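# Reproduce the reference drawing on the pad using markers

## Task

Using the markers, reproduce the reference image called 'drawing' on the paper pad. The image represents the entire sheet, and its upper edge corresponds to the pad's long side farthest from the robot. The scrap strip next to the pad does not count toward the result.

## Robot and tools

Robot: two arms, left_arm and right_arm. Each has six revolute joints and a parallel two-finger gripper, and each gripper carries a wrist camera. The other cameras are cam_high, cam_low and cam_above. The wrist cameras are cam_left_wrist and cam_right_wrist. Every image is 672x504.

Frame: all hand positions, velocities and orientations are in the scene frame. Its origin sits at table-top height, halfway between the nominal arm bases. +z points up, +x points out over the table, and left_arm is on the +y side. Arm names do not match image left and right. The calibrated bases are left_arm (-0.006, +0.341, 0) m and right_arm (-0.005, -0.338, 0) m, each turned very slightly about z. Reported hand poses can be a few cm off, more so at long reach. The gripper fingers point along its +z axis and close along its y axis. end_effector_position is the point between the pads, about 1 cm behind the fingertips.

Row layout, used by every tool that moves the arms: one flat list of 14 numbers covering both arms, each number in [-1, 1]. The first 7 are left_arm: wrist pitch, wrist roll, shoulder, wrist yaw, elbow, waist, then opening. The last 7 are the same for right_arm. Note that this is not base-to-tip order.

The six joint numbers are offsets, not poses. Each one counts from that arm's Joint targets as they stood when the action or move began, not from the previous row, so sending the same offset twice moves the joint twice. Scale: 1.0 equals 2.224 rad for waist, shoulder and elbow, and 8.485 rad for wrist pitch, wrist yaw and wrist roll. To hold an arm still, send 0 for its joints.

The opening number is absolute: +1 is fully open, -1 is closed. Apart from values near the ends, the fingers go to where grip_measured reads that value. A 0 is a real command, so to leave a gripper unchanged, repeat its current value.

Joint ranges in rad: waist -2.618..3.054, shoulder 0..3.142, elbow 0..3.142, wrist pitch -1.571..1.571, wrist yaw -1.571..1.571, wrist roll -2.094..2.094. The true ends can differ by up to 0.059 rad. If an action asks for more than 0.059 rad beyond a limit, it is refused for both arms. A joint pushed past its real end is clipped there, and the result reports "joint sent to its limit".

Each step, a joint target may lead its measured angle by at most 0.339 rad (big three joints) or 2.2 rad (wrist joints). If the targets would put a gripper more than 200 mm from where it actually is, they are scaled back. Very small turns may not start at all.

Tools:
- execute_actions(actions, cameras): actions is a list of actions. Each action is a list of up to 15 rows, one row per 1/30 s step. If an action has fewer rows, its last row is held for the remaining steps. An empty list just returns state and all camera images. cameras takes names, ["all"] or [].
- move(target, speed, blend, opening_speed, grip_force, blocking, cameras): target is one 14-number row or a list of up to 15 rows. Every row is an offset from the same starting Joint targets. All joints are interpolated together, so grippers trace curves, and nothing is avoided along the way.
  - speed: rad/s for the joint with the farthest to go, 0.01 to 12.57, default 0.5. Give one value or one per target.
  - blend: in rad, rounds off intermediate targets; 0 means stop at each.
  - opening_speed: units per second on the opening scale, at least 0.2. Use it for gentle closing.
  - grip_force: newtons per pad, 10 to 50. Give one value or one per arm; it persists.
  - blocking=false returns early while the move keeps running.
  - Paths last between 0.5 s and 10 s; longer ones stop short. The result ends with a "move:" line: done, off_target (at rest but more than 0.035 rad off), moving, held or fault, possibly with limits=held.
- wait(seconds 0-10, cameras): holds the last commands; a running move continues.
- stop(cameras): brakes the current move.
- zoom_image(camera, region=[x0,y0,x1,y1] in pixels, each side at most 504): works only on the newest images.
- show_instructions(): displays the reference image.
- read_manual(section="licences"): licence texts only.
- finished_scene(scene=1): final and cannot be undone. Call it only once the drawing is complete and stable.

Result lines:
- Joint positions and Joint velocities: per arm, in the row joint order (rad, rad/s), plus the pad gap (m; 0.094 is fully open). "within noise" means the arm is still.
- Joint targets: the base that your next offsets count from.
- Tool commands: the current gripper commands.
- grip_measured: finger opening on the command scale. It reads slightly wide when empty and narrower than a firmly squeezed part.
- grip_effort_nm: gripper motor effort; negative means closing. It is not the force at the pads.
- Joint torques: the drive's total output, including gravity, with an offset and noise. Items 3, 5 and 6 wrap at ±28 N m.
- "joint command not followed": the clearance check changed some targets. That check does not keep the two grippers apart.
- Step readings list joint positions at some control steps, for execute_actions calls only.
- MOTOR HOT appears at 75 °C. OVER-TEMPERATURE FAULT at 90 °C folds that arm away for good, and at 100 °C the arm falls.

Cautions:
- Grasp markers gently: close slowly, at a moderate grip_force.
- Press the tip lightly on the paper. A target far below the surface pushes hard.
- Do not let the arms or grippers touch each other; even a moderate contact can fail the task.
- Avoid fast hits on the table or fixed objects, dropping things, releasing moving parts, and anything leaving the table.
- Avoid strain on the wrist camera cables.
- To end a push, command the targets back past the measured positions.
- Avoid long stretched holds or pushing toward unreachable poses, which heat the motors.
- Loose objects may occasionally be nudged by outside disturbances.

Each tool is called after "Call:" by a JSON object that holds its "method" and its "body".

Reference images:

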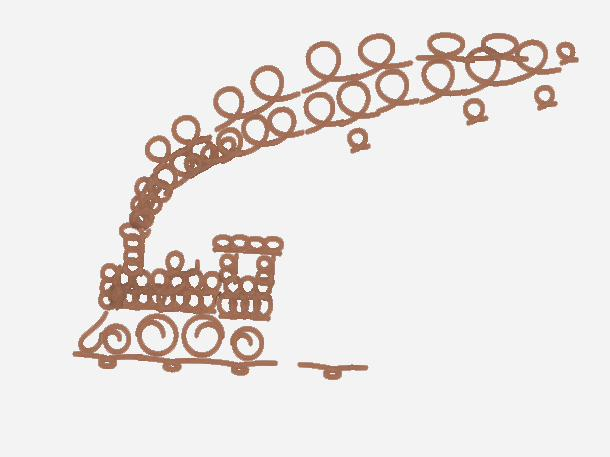

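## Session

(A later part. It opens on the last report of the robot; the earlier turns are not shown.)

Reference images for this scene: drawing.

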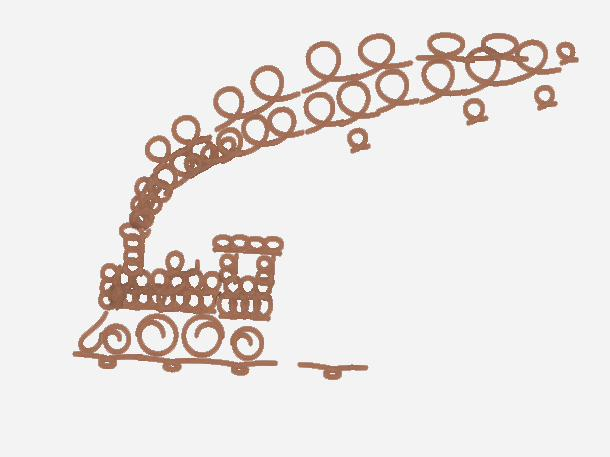

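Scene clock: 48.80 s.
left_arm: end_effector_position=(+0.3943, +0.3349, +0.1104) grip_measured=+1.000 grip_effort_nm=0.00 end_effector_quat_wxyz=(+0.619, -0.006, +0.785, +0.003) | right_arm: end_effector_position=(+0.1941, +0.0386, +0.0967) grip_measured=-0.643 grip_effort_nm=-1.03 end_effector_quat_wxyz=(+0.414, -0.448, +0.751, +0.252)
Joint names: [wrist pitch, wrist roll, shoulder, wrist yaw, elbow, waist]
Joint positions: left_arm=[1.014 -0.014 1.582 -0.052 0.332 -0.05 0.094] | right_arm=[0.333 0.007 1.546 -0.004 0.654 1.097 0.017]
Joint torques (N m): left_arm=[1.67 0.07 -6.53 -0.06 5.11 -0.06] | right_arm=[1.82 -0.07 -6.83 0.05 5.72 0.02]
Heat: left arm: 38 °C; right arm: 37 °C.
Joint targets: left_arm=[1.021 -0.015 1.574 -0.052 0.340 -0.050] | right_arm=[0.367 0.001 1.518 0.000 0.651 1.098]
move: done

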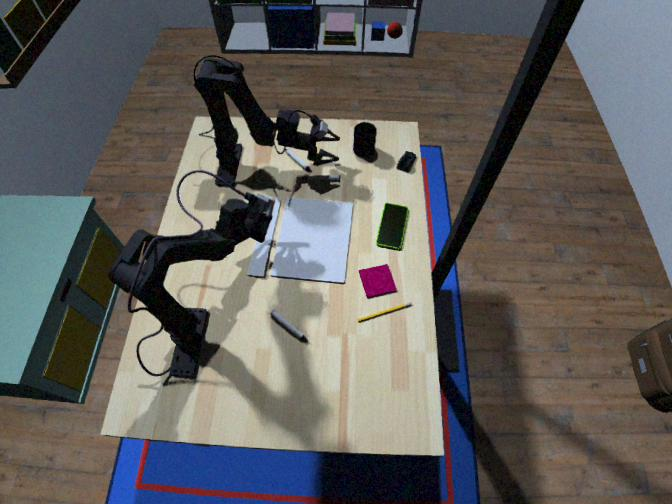

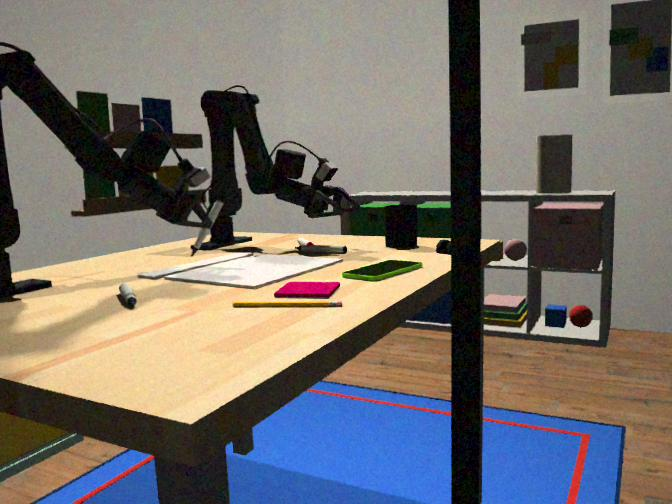

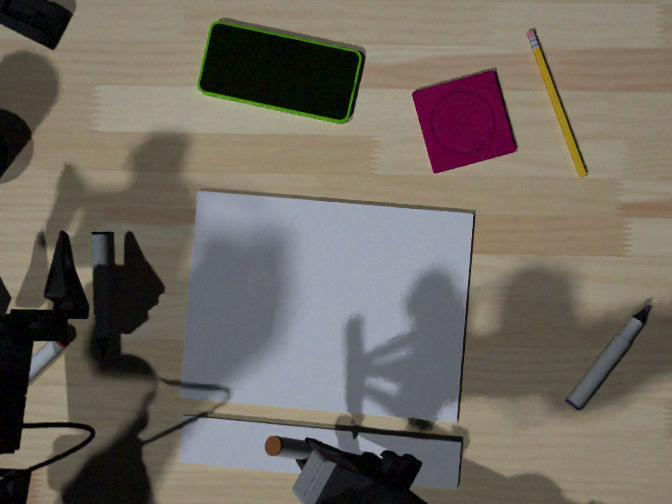

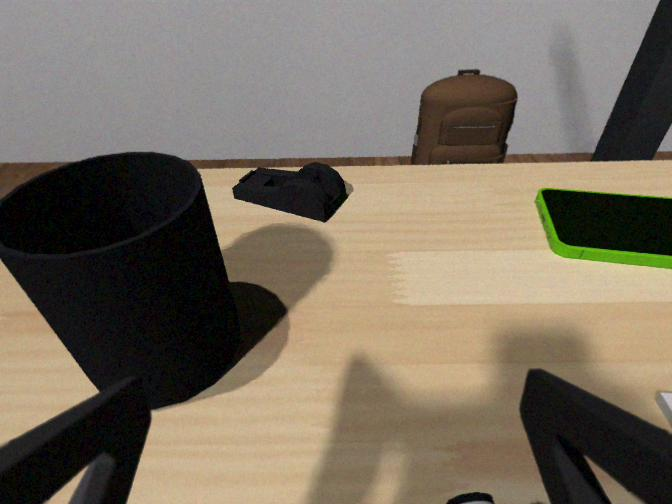

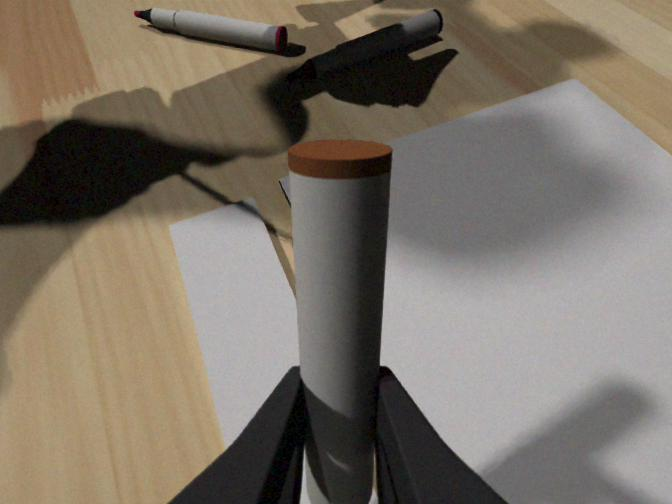

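Call:
{"method": "execute_actions", "body": {"actions": [[[0,0,0,0,0,0,1,0.00024,0.00024,-0.0009,0.00024,0.0009,0.0009,-1],[0,0,0,0,0,0,1,0.00047,0.00047,-0.0018,0.00047,0.0018,0.0018,-1],[0,0,0,0,0,0,1,0.00071,0.00071,-0.0027,0.00071,0.0027,0.0027,-1],[0,0,0,0,0,0,1,0.00094,0.00094,-0.0036,0.00094,0.0036,0.0036,-1],[0,0,0,0,0,0,1,0.00118,0.00118,-0.0045,0.00118,0.0045,0.0045,-1],[0,0,0,0,0,0,1,0.00141,0.00141,-0.0054,0.00141,0.0054,0.0054,-1],[0,0,0,0,0,0,1,0.00165,0.00165,-0.0063,0.00165,0.0063,0.0063,-1],[0,0,0,0,0,0,1,0.00189,0.00189,-0.0072,0.00189,0.0072,0.0072,-1],[0,0,0,0,0,0,1,0.00212,0.00212,-0.0081,0.00212,0.0081,0.0081,-1],[0,0,0,0,0,0,1,0.00236,0.00236,-0.009,0.00236,0.009,0.009,-1],[0,0,0,0,0,0,1,0.00259,0.00259,-0.0099,0.00259,0.0099,0.0099,-1],[0,0,0,0,0,0,1,0.00283,0.00283,-0.0108,0.00283,0.0108,0.0108,-1],[0,0,0,0,0,0,1,0.00306,0.00306,-0.0117,0.00306,0.0117,0.0117,-1],[0,0,0,0,0,0,1,0.0033,0.0033,-0.0126,0.0033,0.0126,0.0126,-1],[0,0,0,0,0,0,1,0.00354,0.00354,-0.0135,0.00354,0.0135,0.0135,-1]],[[0,0,0,0,0,0,1,0.00024,0.00024,-0.0009,0.00024,0.0009,0.0009,-1],[0,0,0,0,0,0,1,0.00047,0.00047,-0.0018,0.00047,0.0018,0.0018,-1],[0,0,0,0,0,0,1,0.00071,0.00071,-0.0027,0.00071,0.0027,0.0027,-1],[0,0,0,0,0,0,1,0.00094,0.00094,-0.0036,0.00094,0.0036,0.0036,-1],[0,0,0,0,0,0,1,0.00118,0.00118,-0.0045,0.00118,0.0045,0.0045,-1],[0,0,0,0,0,0,1,0.00141,0.00141,-0.0054,0.00141,0.0054,0.0054,-1],[0,0,0,0,0,0,1,0.00165,0.00165,-0.0063,0.00165,0.0063,0.0063,-1],[0,0,0,0,0,0,1,0.00189,0.00189,-0.0072,0.00189,0.0072,0.0072,-1],[0,0,0,0,0,0,1,0.00212,0.00212,-0.0081,0.00212,0.0081,0.0081,-1],[0,0,0,0,0,0,1,0.00236,0.00236,-0.009,0.00236,0.009,0.009,-1],[0,0,0,0,0,0,1,0.00259,0.00259,-0.0099,0.00259,0.0099,0.0099,-1],[0,0,0,0,0,0,1,0.00283,0.00283,-0.0108,0.00283,0.0108,0.0108,-1],[0,0,0,0,0,0,1,0.00306,0.00306,-0.0117,0.00306,0.0117,0.0117,-1],[0,0,0,0,0,0,1,0.0033,0.0033,-0.0126,0.0033,0.0126,0.0126,-1],[0,0,0,0,0,0,1,0.00354,0.00354,-0.0135,0.00354,0.0135,0.0135,-1]],[[0,0,0,0,0,0,1,-0.00024,-0.00024,0.0009,-0.00024,-0.0009,-0.0009,-1],[0,0,0,0,0,0,1,-0.00047,-0.00047,0.0018,-0.00047,-0.0018,-0.0018,-1],[0,0,0,0,0,0,1,-0.00071,-0.00071,0.0027,-0.00071,-0.0027,-0.0027,-1],[0,0,0,0,0,0,1,-0.00094,-0.00094,0.0036,-0.00094,-0.0036,-0.0036,-1],[0,0,0,0,0,0,1,-0.00118,-0.00118,0.0045,-0.00118,-0.0045,-0.0045,-1],[0,0,0,0,0,0,1,-0.00141,-0.00141,0.0054,-0.00141,-0.0054,-0.0054,-1],[0,0,0,0,0,0,1,-0.00165,-0.00165,0.0063,-0.00165,-0.0063,-0.0063,-1],[0,0,0,0,0,0,1,-0.00189,-0.00189,0.0072,-0.00189,-0.0072,-0.0072,-1],[0,0,0,0,0,0,1,-0.00212,-0.00212,0.0081,-0.00212,-0.0081,-0.0081,-1],[0,0,0,0,0,0,1,-0.00236,-0.00236,0.009,-0.00236,-0.009,-0.009,-1],[0,0,0,0,0,0,1,-0.00259,-0.00259,0.0099,-0.00259,-0.0099,-0.0099,-1],[0,0,0,0,0,0,1,-0.00283,-0.00283,0.0108,-0.00283,-0.0108,-0.0108,-1],[0,0,0,0,0,0,1,-0.00306,-0.00306,0.0117,-0.00306,-0.0117,-0.0117,-1],[0,0,0,0,0,0,1,-0.0033,-0.0033,0.0126,-0.0033,-0.0126,-0.0126,-1],[0,0,0,0,0,0,1,-0.00354,-0.00354,0.0135,-0.00354,-0.0135,-0.0135,-1]],[[0,0,0,0,0,0,1,-0.00024,-0.00024,0.0009,-0.00024,-0.0009,-0.0009,-1],[0,0,0,0,0,0,1,-0.00047,-0.00047,0.0018,-0.00047,-0.0018,-0.0018,-1],[0,0,0,0,0,0,1,-0.00071,-0.00071,0.0027,-0.00071,-0.0027,-0.0027,-1],[0,0,0,0,0,0,1,-0.00094,-0.00094,0.0036,-0.00094,-0.0036,-0.0036,-1],[0,0,0,0,0,0,1,-0.00118,-0.00118,0.0045,-0.00118,-0.0045,-0.0045,-1],[0,0,0,0,0,0,1,-0.00141,-0.00141,0.0054,-0.00141,-0.0054,-0.0054,-1],[0,0,0,0,0,0,1,-0.00165,-0.00165,0.0063,-0.00165,-0.0063,-0.0063,-1],[0,0,0,0,0,0,1,-0.00189,-0.00189,0.0072,-0.00189,-0.0072,-0.0072,-1],[0,0,0,0,0,0,1,-0.00212,-0.00212,0.0081,-0.00212,-0.0081,-0.0081,-1],[0,0,0,0,0,0,1,-0.00236,-0.00236,0.009,-0.00236,-0.009,-0.009,-1],[0,0,0,0,0,0,1,-0.00259,-0.00259,0.0099,-0.00259,-0.0099,-0.0099,-1],[0,0,0,0,0,0,1,-0.00283,-0.00283,0.0108,-0.00283,-0.0108,-0.0108,-1],[0,0,0,0,0,0,1,-0.00306,-0.00306,0.0117,-0.00306,-0.0117,-0.0117,-1],[0,0,0,0,0,0,1,-0.0033,-0.0033,0.0126,-0.0033,-0.0126,-0.0126,-1],[0,0,0,0,0,0,1,-0.00354,-0.00354,0.0135,-0.00354,-0.0135,-0.0135,-1]]], "cameras": []}}

Scene clock: 53.37 s.
left_arm: end_effector_position=(+0.3943, +0.3349, +0.1104) grip_measured=+1.000 grip_effort_nm=0.00 end_effector_quat_wxyz=(+0.619, -0.006, +0.785, +0.003) | right_arm: end_effector_position=(+0.1962, +0.0428, +0.1153) grip_measured=-0.643 grip_effort_nm=-1.03 end_effector_quat_wxyz=(+0.438, -0.440, +0.739, +0.261)
Joint names: [wrist pitch, wrist roll, shoulder, wrist yaw, elbow, waist]
Joint positions: left_arm=[1.014 -0.014 1.582 -0.052 0.332 -0.05 0.094] | right_arm=[0.361 0.007 1.518 0.012 0.657 1.104 0.017]
Joint torques (N m): left_arm=[1.68 0.01 -6.38 -0.06 5.29 0.02] | right_arm=[1.61 -0.07 -4.6 -0.08 5.65 -0.54]
Heat: left arm: 38 °C; right arm: 37 °C.
Joint targets: left_arm=[1.021 -0.015 1.574 -0.052 0.340 -0.050] | right_arm=[0.367 0.001 1.518 0.000 0.652 1.098]
Step readings (joint positions of left_arm | right_arm):
0: [1.014 -0.014 1.582 -0.052 0.332 -0.050] | [0.334 0.007 1.546 -0.004 0.654 1.097]
1: [1.014 -0.014 1.582 -0.052 0.332 -0.050] | [0.334 0.007 1.546 -0.004 0.654 1.097]
2: [1.014 -0.014 1.582 -0.052 0.332 -0.050] | [0.334 0.007 1.545 -0.003 0.654 1.097]
4: [1.014 -0.014 1.582 -0.052 0.332 -0.050] | [0.335 0.007 1.544 -0.001 0.654 1.097]
8: [1.014 -0.014 1.582 -0.052 0.332 -0.050] | [0.341 0.008 1.535 0.004 0.654 1.104]
15: [1.014 -0.014 1.582 -0.052 0.332 -0.050] | [0.356 0.017 1.520 0.018 0.654 1.117]
16: [1.014 -0.014 1.582 -0.052 0.332 -0.050] | [0.358 0.019 1.518 0.019 0.654 1.120]
17: [1.014 -0.014 1.582 -0.052 0.332 -0.050] | [0.359 0.021 1.516 0.021 0.654 1.122]
19: [1.014 -0.014 1.582 -0.052 0.332 -0.050] | [0.363 0.024 1.512 0.025 0.654 1.126]
23: [1.014 -0.014 1.582 -0.052 0.332 -0.050] | [0.371 0.032 1.504 0.033 0.655 1.133]
30: [1.014 -0.014 1.582 -0.052 0.332 -0.050] | [0.384 0.046 1.490 0.047 0.670 1.148]
31: [1.014 -0.014 1.582 -0.052 0.332 -0.050] | [0.387 0.047 1.488 0.048 0.672 1.149]
32: [1.014 -0.014 1.582 -0.052 0.332 -0.050] | [0.389 0.048 1.487 0.049 0.673 1.149]
34: [1.014 -0.014 1.582 -0.052 0.332 -0.050] | [0.393 0.048 1.487 0.049 0.674 1.149]
38: [1.014 -0.014 1.582 -0.052 0.332 -0.050] | [0.393 0.048 1.487 0.049 0.674 1.149]
45: [1.014 -0.014 1.582 -0.052 0.332 -0.050] | [0.393 0.042 1.487 0.044 0.674 1.139]
46: [1.014 -0.014 1.582 -0.052 0.332 -0.050] | [0.393 0.041 1.487 0.043 0.674 1.136]
47: [1.014 -0.014 1.582 -0.052 0.332 -0.050] | [0.393 0.039 1.487 0.042 0.674 1.134]
49: [1.014 -0.014 1.582 -0.052 0.332 -0.050] | [0.392 0.036 1.490 0.040 0.674 1.130]
53: [1.014 -0.014 1.582 -0.052 0.332 -0.050] | [0.386 0.028 1.498 0.033 0.674 1.122]
60: [1.014 -0.014 1.582 -0.052 0.332 -0.050] | [0.374 0.015 1.512 0.019 0.663 1.107]
No camera images: "cameras" was empty.

Call:
{"method": "move", "body": {"target": [0,0,0,0,0,0,1, 0.08458,-0.0001,0.36682,-0.17678,0.26848,-0.13777,-1], "speed": 0.8, "cameras": ["all"]}}

Scene clock: 62.87 s.
left_arm: end_effector_position=(+0.3943, +0.3349, +0.1104) grip_measured=+1.000 grip_effort_nm=0.00 end_effector_quat_wxyz=(+0.619, -0.006, +0.785, +0.003) | right_arm: end_effector_position=(+0.1900, +0.1057, +0.1128) grip_measured=-0.643 grip_effort_nm=-1.03 end_effector_quat_wxyz=(-0.284, +0.633, -0.319, -0.646)
Joint names: [wrist pitch, wrist roll, shoulder, wrist yaw, elbow, waist]
Joint positions: left_arm=[1.014 -0.014 1.582 -0.052 0.332 -0.05 0.094] | right_arm=[1.065 0.006 2.332 -1.485 1.22 0.792 0.017]
Joint torques (N m): left_arm=[1.67 0.07 -6.41 -0.06 5.24 -0.1] | right_arm=[1.34 -0.07 -8.98 -0.17 7.17 -0.06]
Heat: left arm: 38 °C; right arm: 37 °C.
Joint targets: left_arm=[1.021 -0.015 1.574 -0.052 0.340 -0.050] | right_arm=[1.085 0.000 2.334 -1.500 1.249 0.791]
move: done

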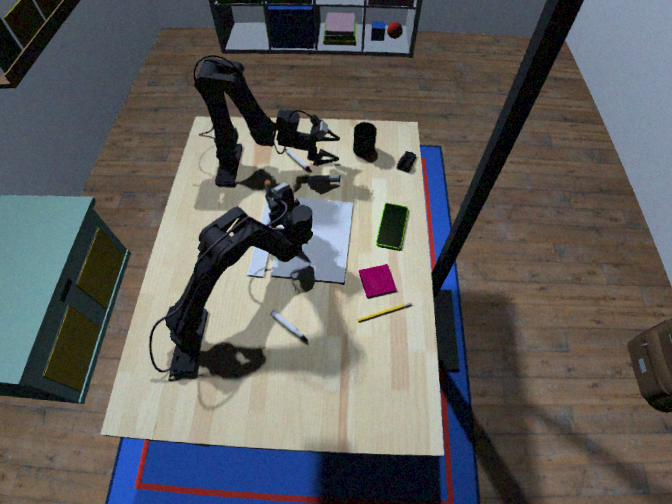

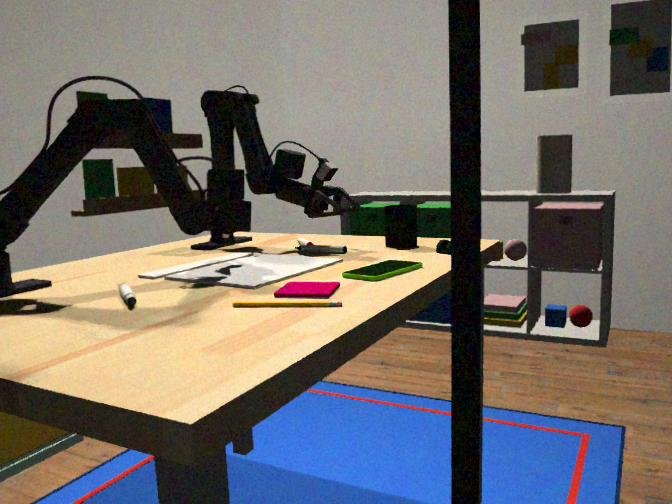

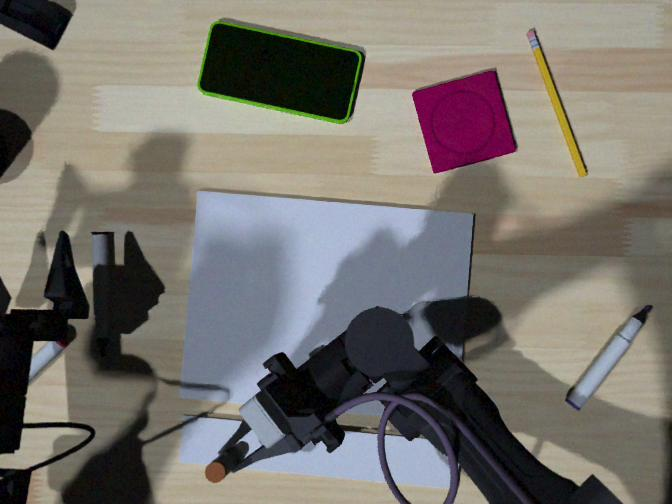

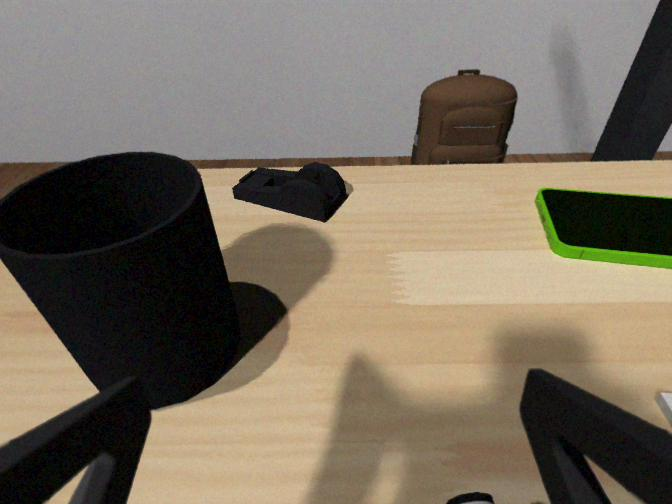

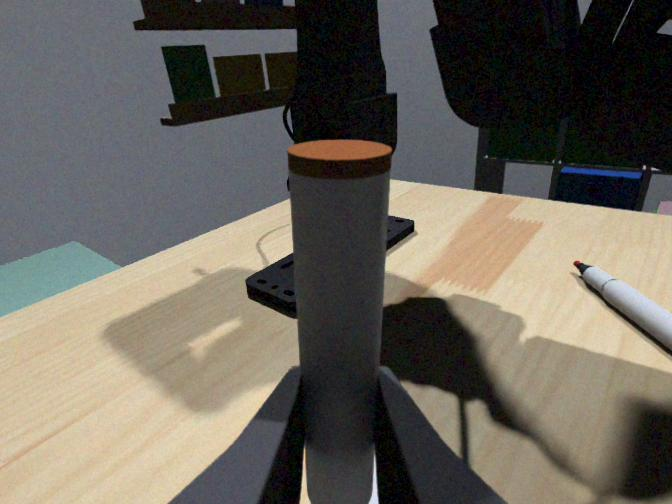

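Call:
{"method": "move", "body": {"target": [0,0,0,0,0,0,1, 0.00837,0,0.03192,0,0,0,-1], "speed": 0.1, "cameras": ["cam_high","cam_right_wrist","cam_above"]}}

Scene clock: 65.07 s.
left_arm: end_effector_position=(+0.3943, +0.3349, +0.1104) grip_measured=+1.000 grip_effort_nm=0.00 end_effector_quat_wxyz=(+0.619, -0.006, +0.785, +0.003) | right_arm: end_effector_position=(+0.1892, +0.1050, +0.0894) grip_measured=-0.643 grip_effort_nm=-1.03 end_effector_quat_wxyz=(-0.285, +0.633, -0.318, -0.646)
Joint names: [wrist pitch, wrist roll, shoulder, wrist yaw, elbow, waist]
Joint positions: left_arm=[1.014 -0.014 1.582 -0.052 0.332 -0.05 0.094] | right_arm=[1.135 0.006 2.4 -1.486 1.22 0.792 0.017]
Joint torques (N m): left_arm=[1.63 0.06 -6.38 -0.03 5.2 -0.12] | right_arm=[1.34 -0.07 -8.92 -0.17 6.87 -0.06]
Heat: left arm: 39 °C; right arm: 37 °C.
Joint targets: left_arm=[1.021 -0.015 1.574 -0.052 0.340 -0.050] | right_arm=[1.156 0.000 2.405 -1.500 1.249 0.791]
move: done
Images, in order (width x height): cam_high 672x504, cam_above 672x504, cam_right_wrist 672x504.

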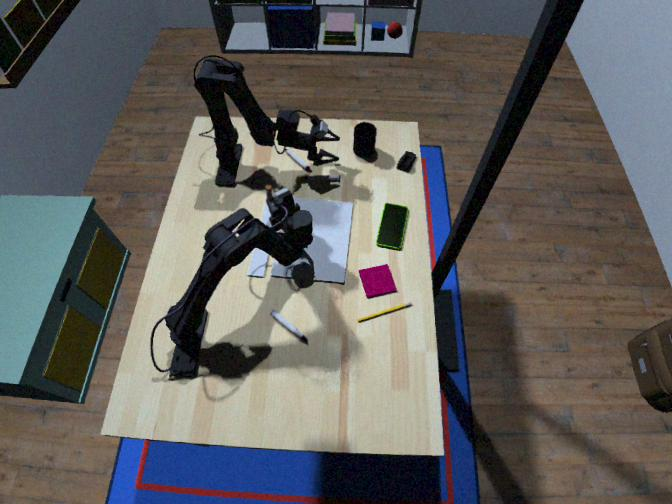

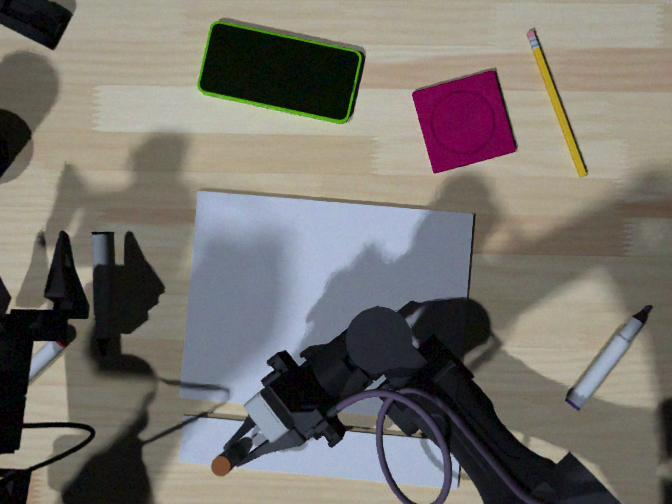

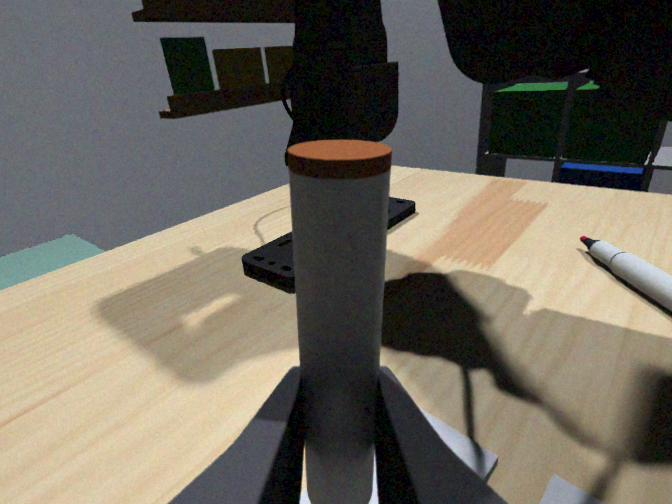

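Call:
{"method": "move", "body": {"target": [0,0,0,0,0,0,1, 0.00236,0,0.00899,0,0,0,-1], "speed": 0.05, "cameras": []}}

Call:
{"method": "move", "body": {"target": [0,0,0,0,0,0,1, 0.00118,0,0.0045,0,0,0,-1], "speed": 0.03, "cameras": []}}

Scene clock: 66.20 s.
left_arm: end_effector_position=(+0.3943, +0.3349, +0.1104) grip_measured=+1.000 grip_effort_nm=0.00 end_effector_quat_wxyz=(+0.619, -0.006, +0.785, +0.003) | right_arm: end_effector_position=(+0.1885, +0.1043, +0.0859) grip_measured=-0.643 grip_effort_nm=-1.03 end_effector_quat_wxyz=(-0.288, +0.635, -0.313, -0.645)
Joint names: [wrist pitch, wrist roll, shoulder, wrist yaw, elbow, waist]
Joint positions: left_arm=[1.014 -0.014 1.582 -0.052 0.332 -0.05 0.094] | right_arm=[1.161 0.006 2.414 -1.489 1.22 0.792 0.017]
Joint torques (N m): left_arm=[1.68 0.04 -6.45 -0.03 5.15 -0.06] | right_arm=[1.29 -0.07 -8.49 -0.11 6.8 -0.08]
Heat: left arm: 39 °C; right arm: 37 °C.
Joint targets: left_arm=[1.021 -0.015 1.574 -0.052 0.340 -0.050] | right_arm=[1.176 0.000 2.425 -1.500 1.249 0.791]
move: done
No camera images: "cameras" was empty.

Scene clock: 66.97 s.
left_arm: end_effector_position=(+0.3943, +0.3349, +0.1104) grip_measured=+1.000 grip_effort_nm=0.00 end_effector_quat_wxyz=(+0.619, -0.006, +0.785, +0.003) | right_arm: end_effector_position=(+0.1887, +0.1047, +0.0857) grip_measured=-0.643 grip_effort_nm=-1.03 end_effector_quat_wxyz=(-0.291, +0.638, -0.307, -0.644)
Joint names: [wrist pitch, wrist roll, shoulder, wrist yaw, elbow, waist]
Joint positions: left_arm=[1.014 -0.014 1.582 -0.052 0.332 -0.05 0.094] | right_arm=[1.176 0.006 2.42 -1.493 1.226 0.792 0.017]
Joint torques (N m): left_arm=[1.67 0.02 -6.3 -0.1 5.27 0.02] | right_arm=[1.23 -0.07 -8.23 -0.09 6.23 -0.05]
Heat: left arm: 39 °C; right arm: 37 °C.
Joint targets: left_arm=[1.021 -0.015 1.574 -0.052 0.340 -0.050] | right_arm=[1.186 0.000 2.435 -1.500 1.249 0.791]
move: done
No camera images: "cameras" was empty.

Call:
{"method": "move", "body": {"target": [0,0,0,0,0,0,1, 0,0,0,0,0,-0.018,-1], "speed": 0.04, "cameras": ["cam_above"]}}

Call:
{"method": "zoom_image", "body": {"camera": "cam_above", "region": [150, 380, 330, 504]}}

Scene clock: 69.50 s.
left_arm: end_effector_position=(+0.3943, +0.3349, +0.1104) grip_measured=+1.000 grip_effort_nm=0.00 end_effector_quat_wxyz=(+0.619, -0.006, +0.785, +0.003) | right_arm: end_effector_position=(+0.2032, +0.0979, +0.0857) grip_measured=-0.643 grip_effort_nm=-1.03 end_effector_quat_wxyz=(-0.302, +0.633, -0.317, -0.639)
Joint names: [wrist pitch, wrist roll, shoulder, wrist yaw, elbow, waist]
Joint positions: left_arm=[1.014 -0.014 1.582 -0.052 0.332 -0.05 0.094] | right_arm=[1.177 0.006 2.42 -1.494 1.226 0.758 0.017]
Joint torques (N m): left_arm=[1.67 0.05 -6.41 -0.05 5.41 -0.1] | right_arm=[1.22 -0.07 -8.24 -0.07 6.23 -0.64]
Heat: left arm: 39 °C; right arm: 37 °C.
Joint targets: left_arm=[1.021 -0.015 1.574 -0.052 0.340 -0.050] | right_arm=[1.186 0.000 2.435 -1.500 1.249 0.751]
move: done
Images, in order (width x height): cam_above 672x504.

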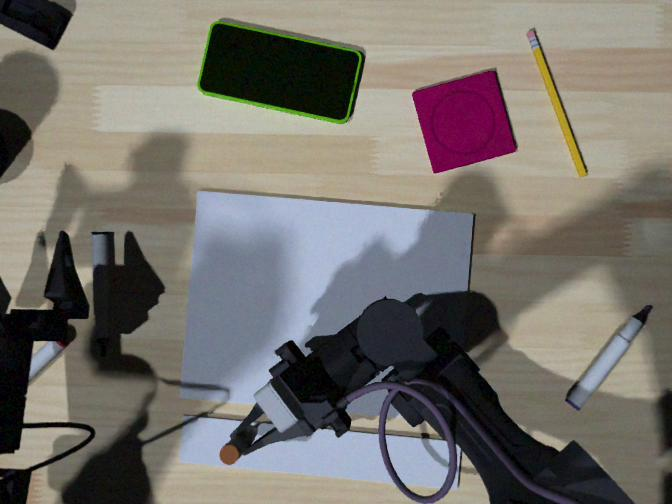

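Scaled by 2.800 from the camera's 672x504 image, which has a finer 960x720 frame.

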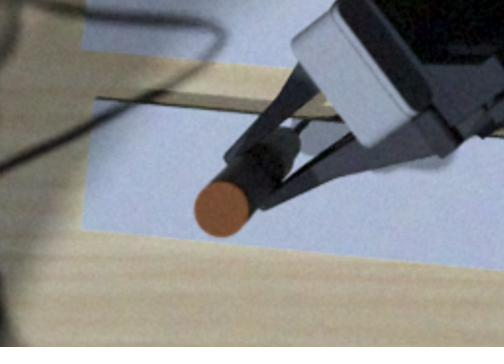

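Call:
{"method": "move", "body": {"target": [[0,0,0,0,0,0,1, 0,0,-0.05,0,0,0,-1],[0,0,0,0,0,0,1, 0,0,-0.05,0,0,-0.18,-1]], "speed": [0.3,0.8], "blend": 0.02, "cameras": ["cam_above"]}}

Call:
{"method": "zoom_image", "body": {"camera": "cam_above", "region": [150, 380, 330, 504]}}

Scene clock: 71.57 s.
left_arm: end_effector_position=(+0.3943, +0.3349, +0.1104) grip_measured=+1.000 grip_effort_nm=0.00 end_effector_quat_wxyz=(+0.619, -0.006, +0.785, +0.003) | right_arm: end_effector_position=(+0.3610, -0.0208, +0.1136) grip_measured=-0.643 grip_effort_nm=-1.03 end_effector_quat_wxyz=(-0.444, +0.567, -0.420, -0.552)
Joint names: [wrist pitch, wrist roll, shoulder, wrist yaw, elbow, waist]
Joint positions: left_arm=[1.014 -0.014 1.582 -0.052 0.332 -0.05 0.094] | right_arm=[1.177 0.006 2.356 -1.494 1.226 0.349 0.017]
Joint torques (N m): left_arm=[1.67 0.04 -6.5 -0.03 5.18 -0.12] | right_arm=[1.21 -0.07 -11.6 -0.03 6.5 0.12]
Heat: left arm: 39 °C; right arm: 37 °C.
Joint targets: left_arm=[1.021 -0.015 1.574 -0.052 0.340 -0.050] | right_arm=[1.186 0.000 2.324 -1.500 1.249 0.351]
move: done
Images, in order (width x height): cam_above 672x504.

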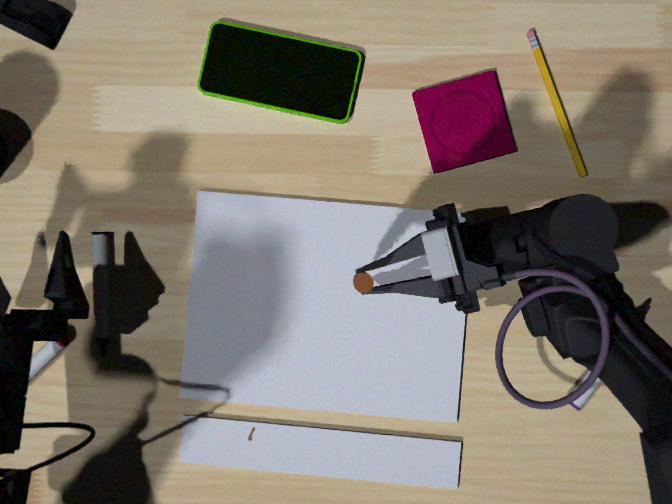

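Scaled by 2.800 from the camera's 672x504 image, which has a finer 960x720 frame.

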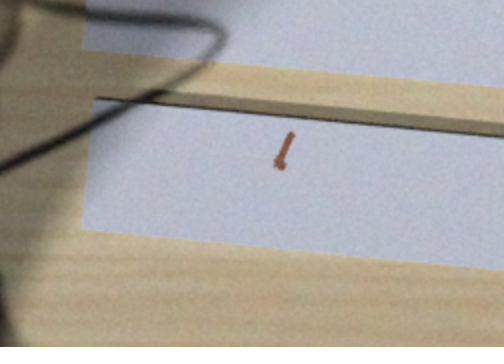

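Call:
{"method": "move", "body": {"target": [0,0,0,0,0,0,1, 0.02392,0,-0.03058,0,-0.16502,0.14748,-1], "speed": 0.5, "cameras": ["cam_above"]}}

Scene clock: 76.03 s.
left_arm: end_effector_position=(+0.3943, +0.3349, +0.1104) grip_measured=+1.000 grip_effort_nm=0.00 end_effector_quat_wxyz=(+0.619, -0.006, +0.785, +0.003) | right_arm: end_effector_position=(+0.1806, +0.0376, +0.0812) grip_measured=-0.643 grip_effort_nm=-1.03 end_effector_quat_wxyz=(-0.318, +0.616, -0.350, -0.630)
Joint names: [wrist pitch, wrist roll, shoulder, wrist yaw, elbow, waist]
Joint positions: left_arm=[1.014 -0.014 1.582 -0.052 0.332 -0.05 0.094] | right_arm=[1.362 0.006 2.292 -1.491 0.886 0.683 0.017]
Joint torques (N m): left_arm=[1.68 0.07 -6.39 -0.03 5.19 -0.21] | right_arm=[1.38 -0.07 -10.59 -0.11 2.71 -0.35]
Heat: left arm: 39 °C; right arm: 37 °C.
Joint targets: left_arm=[1.021 -0.015 1.574 -0.052 0.340 -0.050] | right_arm=[1.389 0.000 2.256 -1.500 0.882 0.679]
move: off_target (right_arm); right_arm: the shoulder is farthest, 0.036 rad from its target
Images, in order (width x height): cam_above 672x504.

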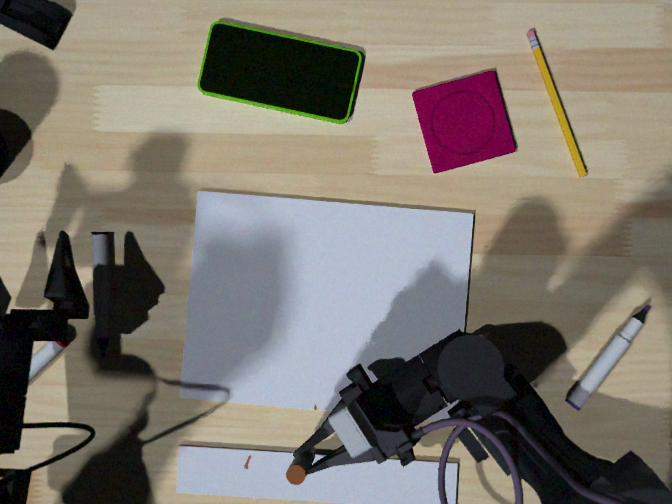

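Call:
{"method": "move", "body": {"target": [0,0,0,0,0,0,1, 0,0,-0.06,0,0,0,-1], "speed": 0.3, "cameras": ["cam_above"]}}

Call:
{"method": "zoom_image", "body": {"camera": "cam_above", "region": [150, 370, 330, 504]}}

Call:
{"method": "zoom_image", "body": {"camera": "cam_above", "region": [290, 390, 350, 430]}}

Scene clock: 77.27 s.
left_arm: end_effector_position=(+0.3943, +0.3349, +0.1104) grip_measured=+1.000 grip_effort_nm=0.00 end_effector_quat_wxyz=(+0.619, -0.006, +0.785, +0.003) | right_arm: end_effector_position=(+0.1819, +0.0386, +0.1325) grip_measured=-0.643 grip_effort_nm=-1.03 end_effector_quat_wxyz=(-0.365, +0.636, -0.302, -0.609)
Joint names: [wrist pitch, wrist roll, shoulder, wrist yaw, elbow, waist]
Joint positions: left_arm=[1.014 -0.014 1.582 -0.052 0.332 -0.05 0.094] | right_arm=[1.368 0.006 2.151 -1.491 0.886 0.683 0.017]
Joint torques (N m): left_arm=[1.66 0.02 -6.46 -0.02 5.14 0.03] | right_arm=[1.29 -0.06 -9.73 -0.05 3.41 -0.35]
Heat: left arm: 39 °C; right arm: 37 °C.
Joint targets: left_arm=[1.021 -0.015 1.574 -0.052 0.340 -0.050] | right_arm=[1.389 0.000 2.123 -1.500 0.882 0.679]
move: done
Images, in order (width x height): cam_above 672x504.

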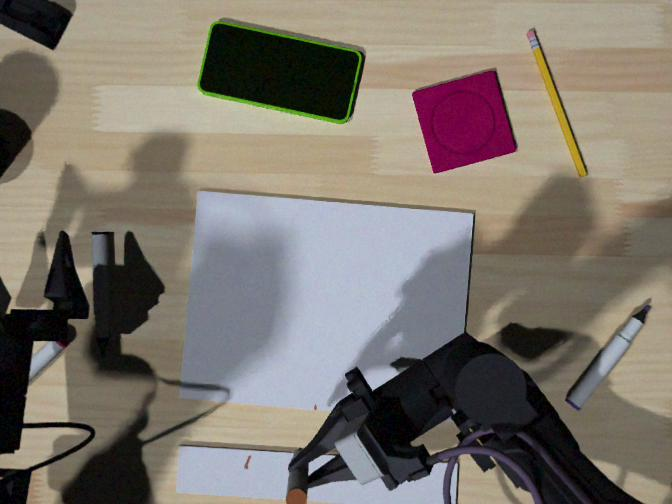

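Scaled by 2.800 from the camera's 672x504 image, which has a finer 960x720 frame.

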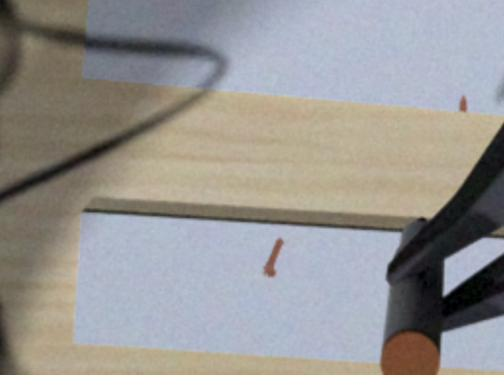

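Scaled by 8.400 from the camera's 672x504 image, which has a finer 960x720 frame.

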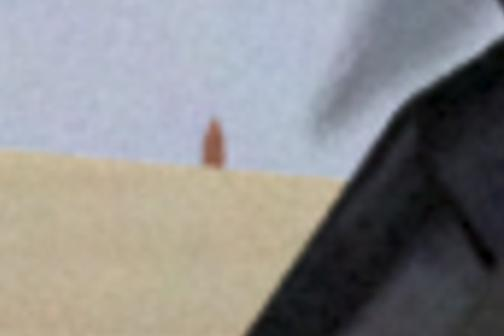

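Call:
{"method": "move", "body": {"target": [0,0,0,0,0,0,1, -0.0034,0,0.03417,0,-0.01888,0.03058,-1], "speed": 0.3, "cameras": ["cam_above"]}}

Scene clock: 78.80 s.
left_arm: end_effector_position=(+0.3943, +0.3349, +0.1104) grip_measured=+1.000 grip_effort_nm=0.00 end_effector_quat_wxyz=(+0.619, -0.006, +0.785, +0.003) | right_arm: end_effector_position=(+0.1507, +0.0437, +0.1072) grip_measured=-0.643 grip_effort_nm=-1.03 end_effector_quat_wxyz=(-0.315, +0.634, -0.313, -0.633)
Joint names: [wrist pitch, wrist roll, shoulder, wrist yaw, elbow, waist]
Joint positions: left_arm=[1.014 -0.014 1.582 -0.052 0.332 -0.05 0.094] | right_arm=[1.362 0.006 2.197 -1.491 0.844 0.747 0.017]
Joint torques (N m): left_arm=[1.68 0.02 -6.42 -0.01 5.19 -0.02] | right_arm=[1.12 -0.07 -7.34 -0.09 3.04 -0.06]
Heat: left arm: 39 °C; right arm: 37 °C.
Joint targets: left_arm=[1.021 -0.015 1.574 -0.052 0.340 -0.050] | right_arm=[1.360 0.000 2.198 -1.500 0.840 0.747]
move: done
Images, in order (width x height): cam_above 672x504.

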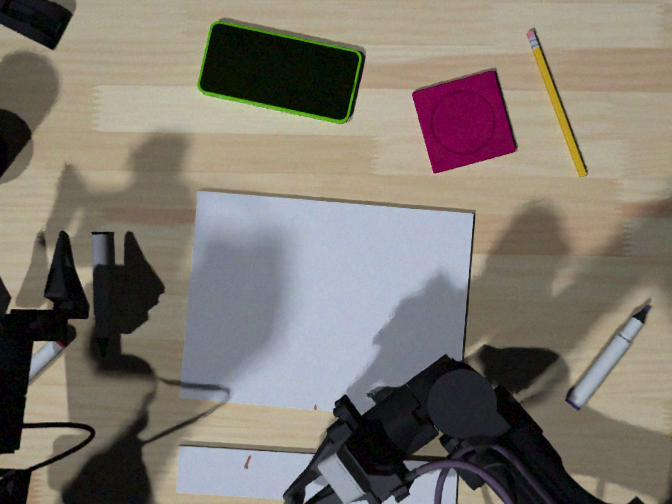

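Call:
{"method": "move", "body": {"target": [0,0,0,0,0,0,1, 0,0,0.0236,0,0,0,-1], "speed": 0.1, "cameras": []}}

Scene clock: 80.07 s.
left_arm: end_effector_position=(+0.3943, +0.3349, +0.1104) grip_measured=+1.000 grip_effort_nm=0.00 end_effector_quat_wxyz=(+0.619, -0.006, +0.785, +0.003) | right_arm: end_effector_position=(+0.1500, +0.0431, +0.0901) grip_measured=-0.643 grip_effort_nm=-1.03 end_effector_quat_wxyz=(-0.299, +0.627, -0.329, -0.640)
Joint names: [wrist pitch, wrist roll, shoulder, wrist yaw, elbow, waist]
Joint positions: left_arm=[1.014 -0.014 1.582 -0.052 0.332 -0.05 0.094] | right_arm=[1.362 0.006 2.245 -1.491 0.844 0.747 0.017]
Joint torques (N m): left_arm=[1.68 0.05 -6.37 -0.05 5.16 0.03] | right_arm=[1.13 -0.06 -7.16 -0.11 2.8 0.01]
Heat: left arm: 39 °C; right arm: 37 °C.
Joint targets: left_arm=[1.021 -0.015 1.574 -0.052 0.340 -0.050] | right_arm=[1.360 0.000 2.251 -1.500 0.840 0.747]
move: done
No camera images: "cameras" was empty.

Call:
{"method": "move", "body": {"target": [[0,0,0,0,0,0,1,0,0,0.0018,0,0,0,-1],[0,0,0,0,0,0,1,0,0,0.0018,0,0,-0.0072,-1],[0,0,0,0,0,0,1,0,0,0.0031,0,0,-0.0072,-1],[0,0,0,0,0,0,1,0,0,0.0031,0,0,-0.0117,-1],[0,0,0,0,0,0,1,0,0,0.0044,0,0,-0.0117,-1],[0,0,0,0,0,0,1,0,0,0.0044,0,0,-0.0162,-1],[0,0,0,0,0,0,1,0,0,0.005,0,0,-0.0162,-1],[0,0,0,0,0,0,1,0,0,0.005,0,0,-0.0207,-1],[0,0,0,0,0,0,1,0,0,0.0057,0,0,-0.0207,-1],[0,0,0,0,0,0,1,0,0,0.0057,0,0,-0.0252,-1]], "speed": 0.05, "cameras": []}}

Scene clock: 85.10 s.
left_arm: end_effector_position=(+0.3943, +0.3349, +0.1104) grip_measured=+1.000 grip_effort_nm=0.00 end_effector_quat_wxyz=(+0.619, -0.006, +0.785, +0.003) | right_arm: end_effector_position=(+0.1685, +0.0347, +0.0866) grip_measured=-0.643 grip_effort_nm=-1.03 end_effector_quat_wxyz=(-0.312, +0.618, -0.347, -0.633)
Joint names: [wrist pitch, wrist roll, shoulder, wrist yaw, elbow, waist]
Joint positions: left_arm=[1.014 -0.014 1.582 -0.052 0.332 -0.05 0.094] | right_arm=[1.362 0.006 2.255 -1.491 0.844 0.697 0.017]
Joint torques (N m): left_arm=[1.7 0.07 -6.35 -0.05 5.33 -0.01] | right_arm=[1.13 -0.07 -6.97 -0.11 2.76 -0.47]
Heat: left arm: 39 °C; right arm: 37 °C.
Joint targets: left_arm=[1.021 -0.015 1.574 -0.052 0.340 -0.050] | right_arm=[1.360 0.000 2.264 -1.500 0.840 0.691]
move: done
No camera images: "cameras" was empty.

Call:
{"method": "move", "body": {"target": [[0,0,0,0,0,0,1,0,0,-0.05,0,0,0,-1],[0,0,0,0,0,0,1,0,0,-0.09,0,0,-0.2,-1]], "speed": [0.3,0.8], "blend": 0.02, "cameras": ["cam_above"]}}

Call:
{"method": "zoom_image", "body": {"camera": "cam_above", "region": [170, 430, 350, 504]}}

Scene clock: 86.73 s.
left_arm: end_effector_position=(+0.3943, +0.3349, +0.1104) grip_measured=+1.000 grip_effort_nm=0.00 end_effector_quat_wxyz=(+0.619, -0.006, +0.785, +0.003) | right_arm: end_effector_position=(+0.3162, -0.0805, +0.1425) grip_measured=-0.643 grip_effort_nm=-1.03 end_effector_quat_wxyz=(-0.491, +0.555, -0.433, -0.513)
Joint names: [wrist pitch, wrist roll, shoulder, wrist yaw, elbow, waist]
Joint positions: left_arm=[1.014 -0.014 1.582 -0.052 0.332 -0.05 0.094] | right_arm=[1.359 0.006 2.095 -1.492 0.844 0.238 0.017]
Joint torques (N m): left_arm=[1.65 0.06 -6.45 -0.02 5.24 -0.05] | right_arm=[1.11 -0.07 -9.61 -0.02 3.54 0.66]
Heat: left arm: 39 °C; right arm: 37 °C.
Joint targets: left_arm=[1.021 -0.015 1.574 -0.052 0.340 -0.050] | right_arm=[1.360 0.000 2.064 -1.500 0.840 0.246]
move: done
Images, in order (width x height): cam_above 672x504.

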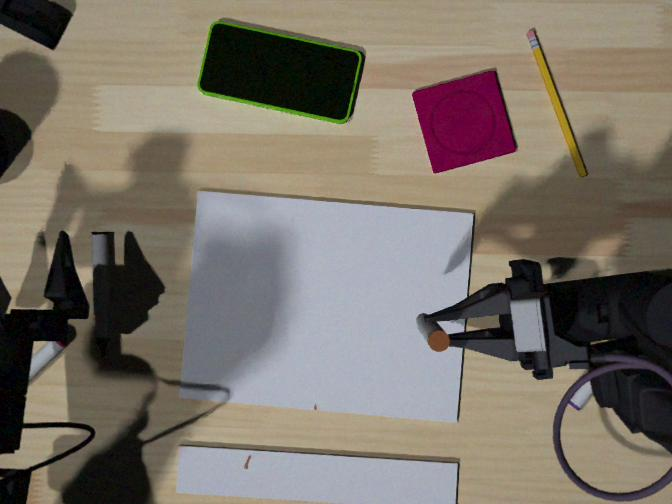

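Scaled by 2.800 from the camera's 672x504 image, which has a finer 960x720 frame.

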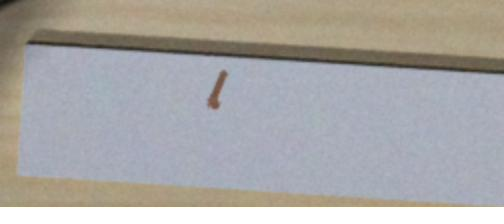

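Call:
{"method": "move", "body": {"target": [[0,0,0,0,0,0,1,0,0,0,0,0,0.22662,-1],[0,0,0,0,0,0,1,0,0,0.082,0,0,0.22662,-1]], "speed": [0.8,0.2], "blend": 0.0, "cameras": []}}

Scene clock: 89.53 s.
left_arm: end_effector_position=(+0.3943, +0.3349, +0.1104) grip_measured=+1.000 grip_effort_nm=0.00 end_effector_quat_wxyz=(+0.619, -0.006, +0.785, +0.003) | right_arm: end_effector_position=(+0.1461, +0.0444, +0.0909) grip_measured=-0.643 grip_effort_nm=-1.03 end_effector_quat_wxyz=(-0.296, +0.629, -0.325, -0.641)
Joint names: [wrist pitch, wrist roll, shoulder, wrist yaw, elbow, waist]
Joint positions: left_arm=[1.014 -0.014 1.582 -0.052 0.332 -0.05 0.094] | right_arm=[1.359 0.006 2.242 -1.493 0.844 0.756 0.017]
Joint torques (N m): left_arm=[1.67 0.05 -6.39 -0.03 5.34 0.01] | right_arm=[1.15 -0.07 -7.28 -0.09 2.82 -0.53]
Heat: left arm: 39 °C; right arm: 37 °C.
Joint targets: left_arm=[1.021 -0.015 1.574 -0.052 0.340 -0.050] | right_arm=[1.360 0.000 2.246 -1.500 0.840 0.750]
move: done
No camera images: "cameras" was empty.

Call:
{"method": "move", "body": {"target": [[0,0,0,0,0,0,1,0,0,0.0081,0,0,0,-1],[0,0,0,0,0,0,1,0,0,0.0081,0,0,-0.0081,-1],[0,0,0,0,0,0,1,0,0,0.00877,0,0,-0.0081,-1],[0,0,0,0,0,0,1,0,0,0.00877,0,0,-0.01124,-1],[0,0,0,0,0,0,1,0,0,0.00944,0,0,-0.01124,-1],[0,0,0,0,0,0,1,0,0,0.00944,0,0,-0.01439,-1],[0,0,0,0,0,0,1,0,0,0.01012,0,0,-0.01439,-1],[0,0,0,0,0,0,1,0,0,0.01012,0,0,-0.01754,-1],[0,0,0,0,0,0,1,0,0,0.01079,0,0,-0.01754,-1],[0,0,0,0,0,0,1,0,0,0.01079,0,0,-0.02068,-1],[0,0,0,0,0,0,1,0,0,0.01214,0,0,-0.02068,-1],[0,0,0,0,0,0,1,0,0,0.01214,0,0,-0.02383,-1],[0,0,0,0,0,0,1,0,0,0.01349,0,0,-0.02383,-1],[0,0,0,0,0,0,1,0,0,0.01349,0,0,-0.02698,-1]], "speed": 0.05, "cameras": []}}

Call:
{"method": "move", "body": {"target": [[0,0,0,0,0,0,1,0,0,-0.05,0,0,0,-1],[0,0,0,0,0,0,1,0,0,-0.09,0,0,-0.2,-1]], "speed": [0.3,0.8], "blend": 0.02, "cameras": ["cam_above"]}}

Call:
{"method": "zoom_image", "body": {"camera": "cam_above", "region": [170, 430, 350, 504]}}

Scene clock: 96.07 s.
left_arm: end_effector_position=(+0.3943, +0.3349, +0.1104) grip_measured=+1.000 grip_effort_nm=0.00 end_effector_quat_wxyz=(+0.619, -0.006, +0.785, +0.003) | right_arm: end_effector_position=(+0.1674, +0.0346, +0.0844) grip_measured=-0.643 grip_effort_nm=-1.03 end_effector_quat_wxyz=(-0.308, +0.617, -0.349, -0.635)
Joint names: [wrist pitch, wrist roll, shoulder, wrist yaw, elbow, waist]
Joint positions: left_arm=[1.014 -0.014 1.582 -0.052 0.332 -0.05 0.094] | right_arm=[1.359 0.006 2.261 -1.493 0.844 0.699 0.017]
Joint torques (N m): left_arm=[1.64 0.01 -6.34 -0.05 5.24 -0.18] | right_arm=[1.16 -0.07 -6.5 -0.11 2.73 -0.73]
Heat: left arm: 40 °C; right arm: 37 °C.
Joint targets: left_arm=[1.021 -0.015 1.574 -0.052 0.340 -0.050] | right_arm=[1.360 0.000 2.276 -1.500 0.840 0.690]
move: done
No camera images: "cameras" was empty.

Scene clock: 97.43 s.
left_arm: end_effector_position=(+0.3943, +0.3349, +0.1104) grip_measured=+1.000 grip_effort_nm=0.00 end_effector_quat_wxyz=(+0.619, -0.006, +0.785, +0.003) | right_arm: end_effector_position=(+0.3167, -0.0810, +0.1382) grip_measured=-0.643 grip_effort_nm=-1.03 end_effector_quat_wxyz=(-0.488, +0.553, -0.437, -0.515)
Joint names: [wrist pitch, wrist roll, shoulder, wrist yaw, elbow, waist]
Joint positions: left_arm=[1.014 -0.014 1.582 -0.052 0.332 -0.05 0.094] | right_arm=[1.359 0.006 2.107 -1.493 0.844 0.237 0.017]
Joint torques (N m): left_arm=[1.65 0.05 -6.39 -0.06 5.2 0.03] | right_arm=[1.12 -0.07 -9.63 -0.02 3.48 0.65]
Heat: left arm: 40 °C; right arm: 37 °C.
Joint targets: left_arm=[1.021 -0.015 1.574 -0.052 0.340 -0.050] | right_arm=[1.360 0.000 2.076 -1.500 0.840 0.245]
move: done
Images, in order (width x height): cam_above 672x504.

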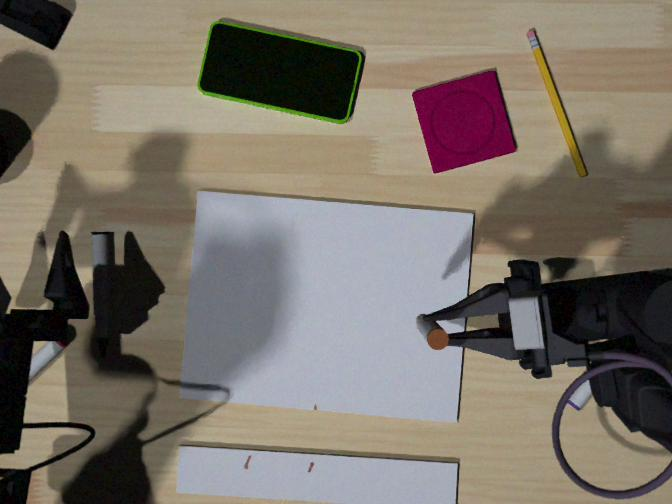

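Scaled by 2.800 from the camera's 672x504 image, which has a finer 960x720 frame.

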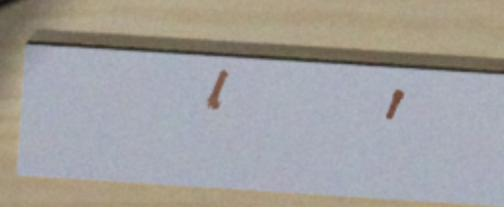

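Call:
{"method": "zoom_image", "body": {"camera": "cam_above", "region": [232, 445, 332, 485]}}

Scaled by 5.040 from the camera's 672x504 image, which has a finer 960x720 frame.

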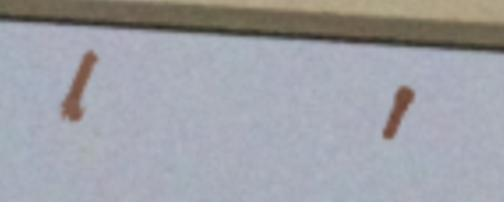

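Call:
{"method": "wait", "body": {"seconds": 0.1, "cameras": ["cam_right_wrist"]}}

Scene clock: 100.13 s.
left_arm: end_effector_position=(+0.3943, +0.3349, +0.1104) grip_measured=+1.000 grip_effort_nm=0.00 end_effector_quat_wxyz=(+0.619, -0.006, +0.785, +0.003) | right_arm: end_effector_position=(+0.3161, -0.0802, +0.1382) grip_measured=-0.643 grip_effort_nm=-1.03 end_effector_quat_wxyz=(-0.488, +0.553, -0.436, -0.516)
Joint names: [wrist pitch, wrist roll, shoulder, wrist yaw, elbow, waist]
Joint positions: left_arm=[1.014 -0.014 1.582 -0.052 0.332 -0.05 0.094] | right_arm=[1.359 0.006 2.107 -1.493 0.844 0.239 0.017]
Joint torques (N m): left_arm=[1.65 0.02 -6.43 -0.06 5.07 0.02] | right_arm=[1.12 -0.07 -9.65 -0.02 3.47 0.5]
Heat: left arm: 40 °C; right arm: 37 °C.
Joint targets: left_arm=[1.021 -0.015 1.574 -0.052 0.340 -0.050] | right_arm=[1.360 0.000 2.076 -1.500 0.840 0.245]
Tool commands: left_gripper/opening=+1.0 right_gripper/opening=-1.0
wait: 0.10 s; at rest from the start
Images, in order (width x height): cam_right_wrist 672x504.

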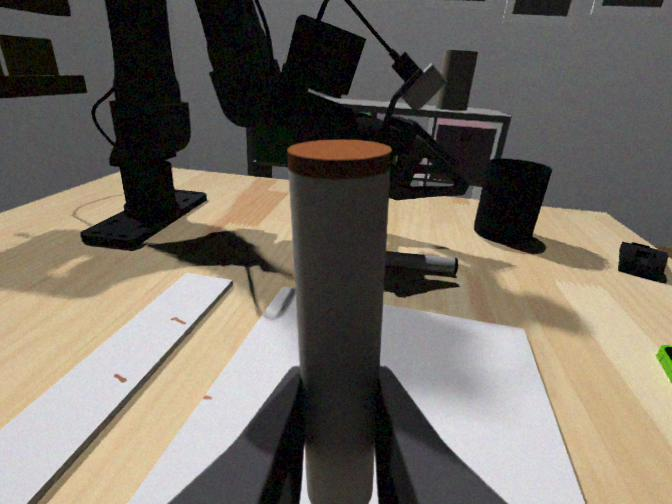

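Call:
{"method": "move", "body": {"target": [0,0,0,0,0,0,1,-0.03265,0,0.15647,0,0.24191,0.29856,-1], "speed": 0.6, "cameras": ["cam_above"]}}

Scene clock: 103.20 s.
left_arm: end_effector_position=(+0.3943, +0.3349, +0.1104) grip_measured=+1.000 grip_effort_nm=0.00 end_effector_quat_wxyz=(+0.619, -0.006, +0.785, +0.003) | right_arm: end_effector_position=(+0.1494, +0.1431, +0.1090) grip_measured=-0.643 grip_effort_nm=-1.03 end_effector_quat_wxyz=(-0.267, +0.659, -0.253, -0.656)
Joint names: [wrist pitch, wrist roll, shoulder, wrist yaw, elbow, waist]
Joint positions: left_arm=[1.014 -0.014 1.582 -0.052 0.332 -0.05 0.094] | right_arm=[1.095 0.005 2.419 -1.494 1.347 0.911 0.017]
Joint torques (N m): left_arm=[1.65 0.04 -6.52 -0.05 5.27 -0.06] | right_arm=[1.03 -0.06 -9.35 -0.05 7.51 -0.17]
Heat: left arm: 40 °C; right arm: 37 °C.
Joint targets: left_arm=[1.021 -0.015 1.574 -0.052 0.340 -0.050] | right_arm=[1.083 0.000 2.424 -1.500 1.378 0.909]
move: done
Images, in order (width x height): cam_above 672x504.

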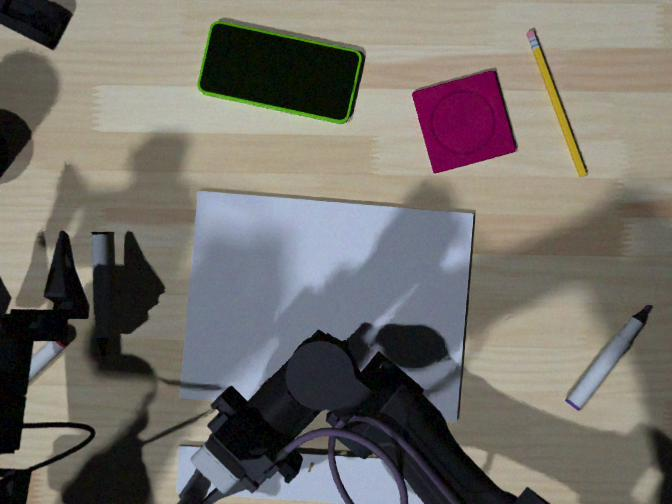

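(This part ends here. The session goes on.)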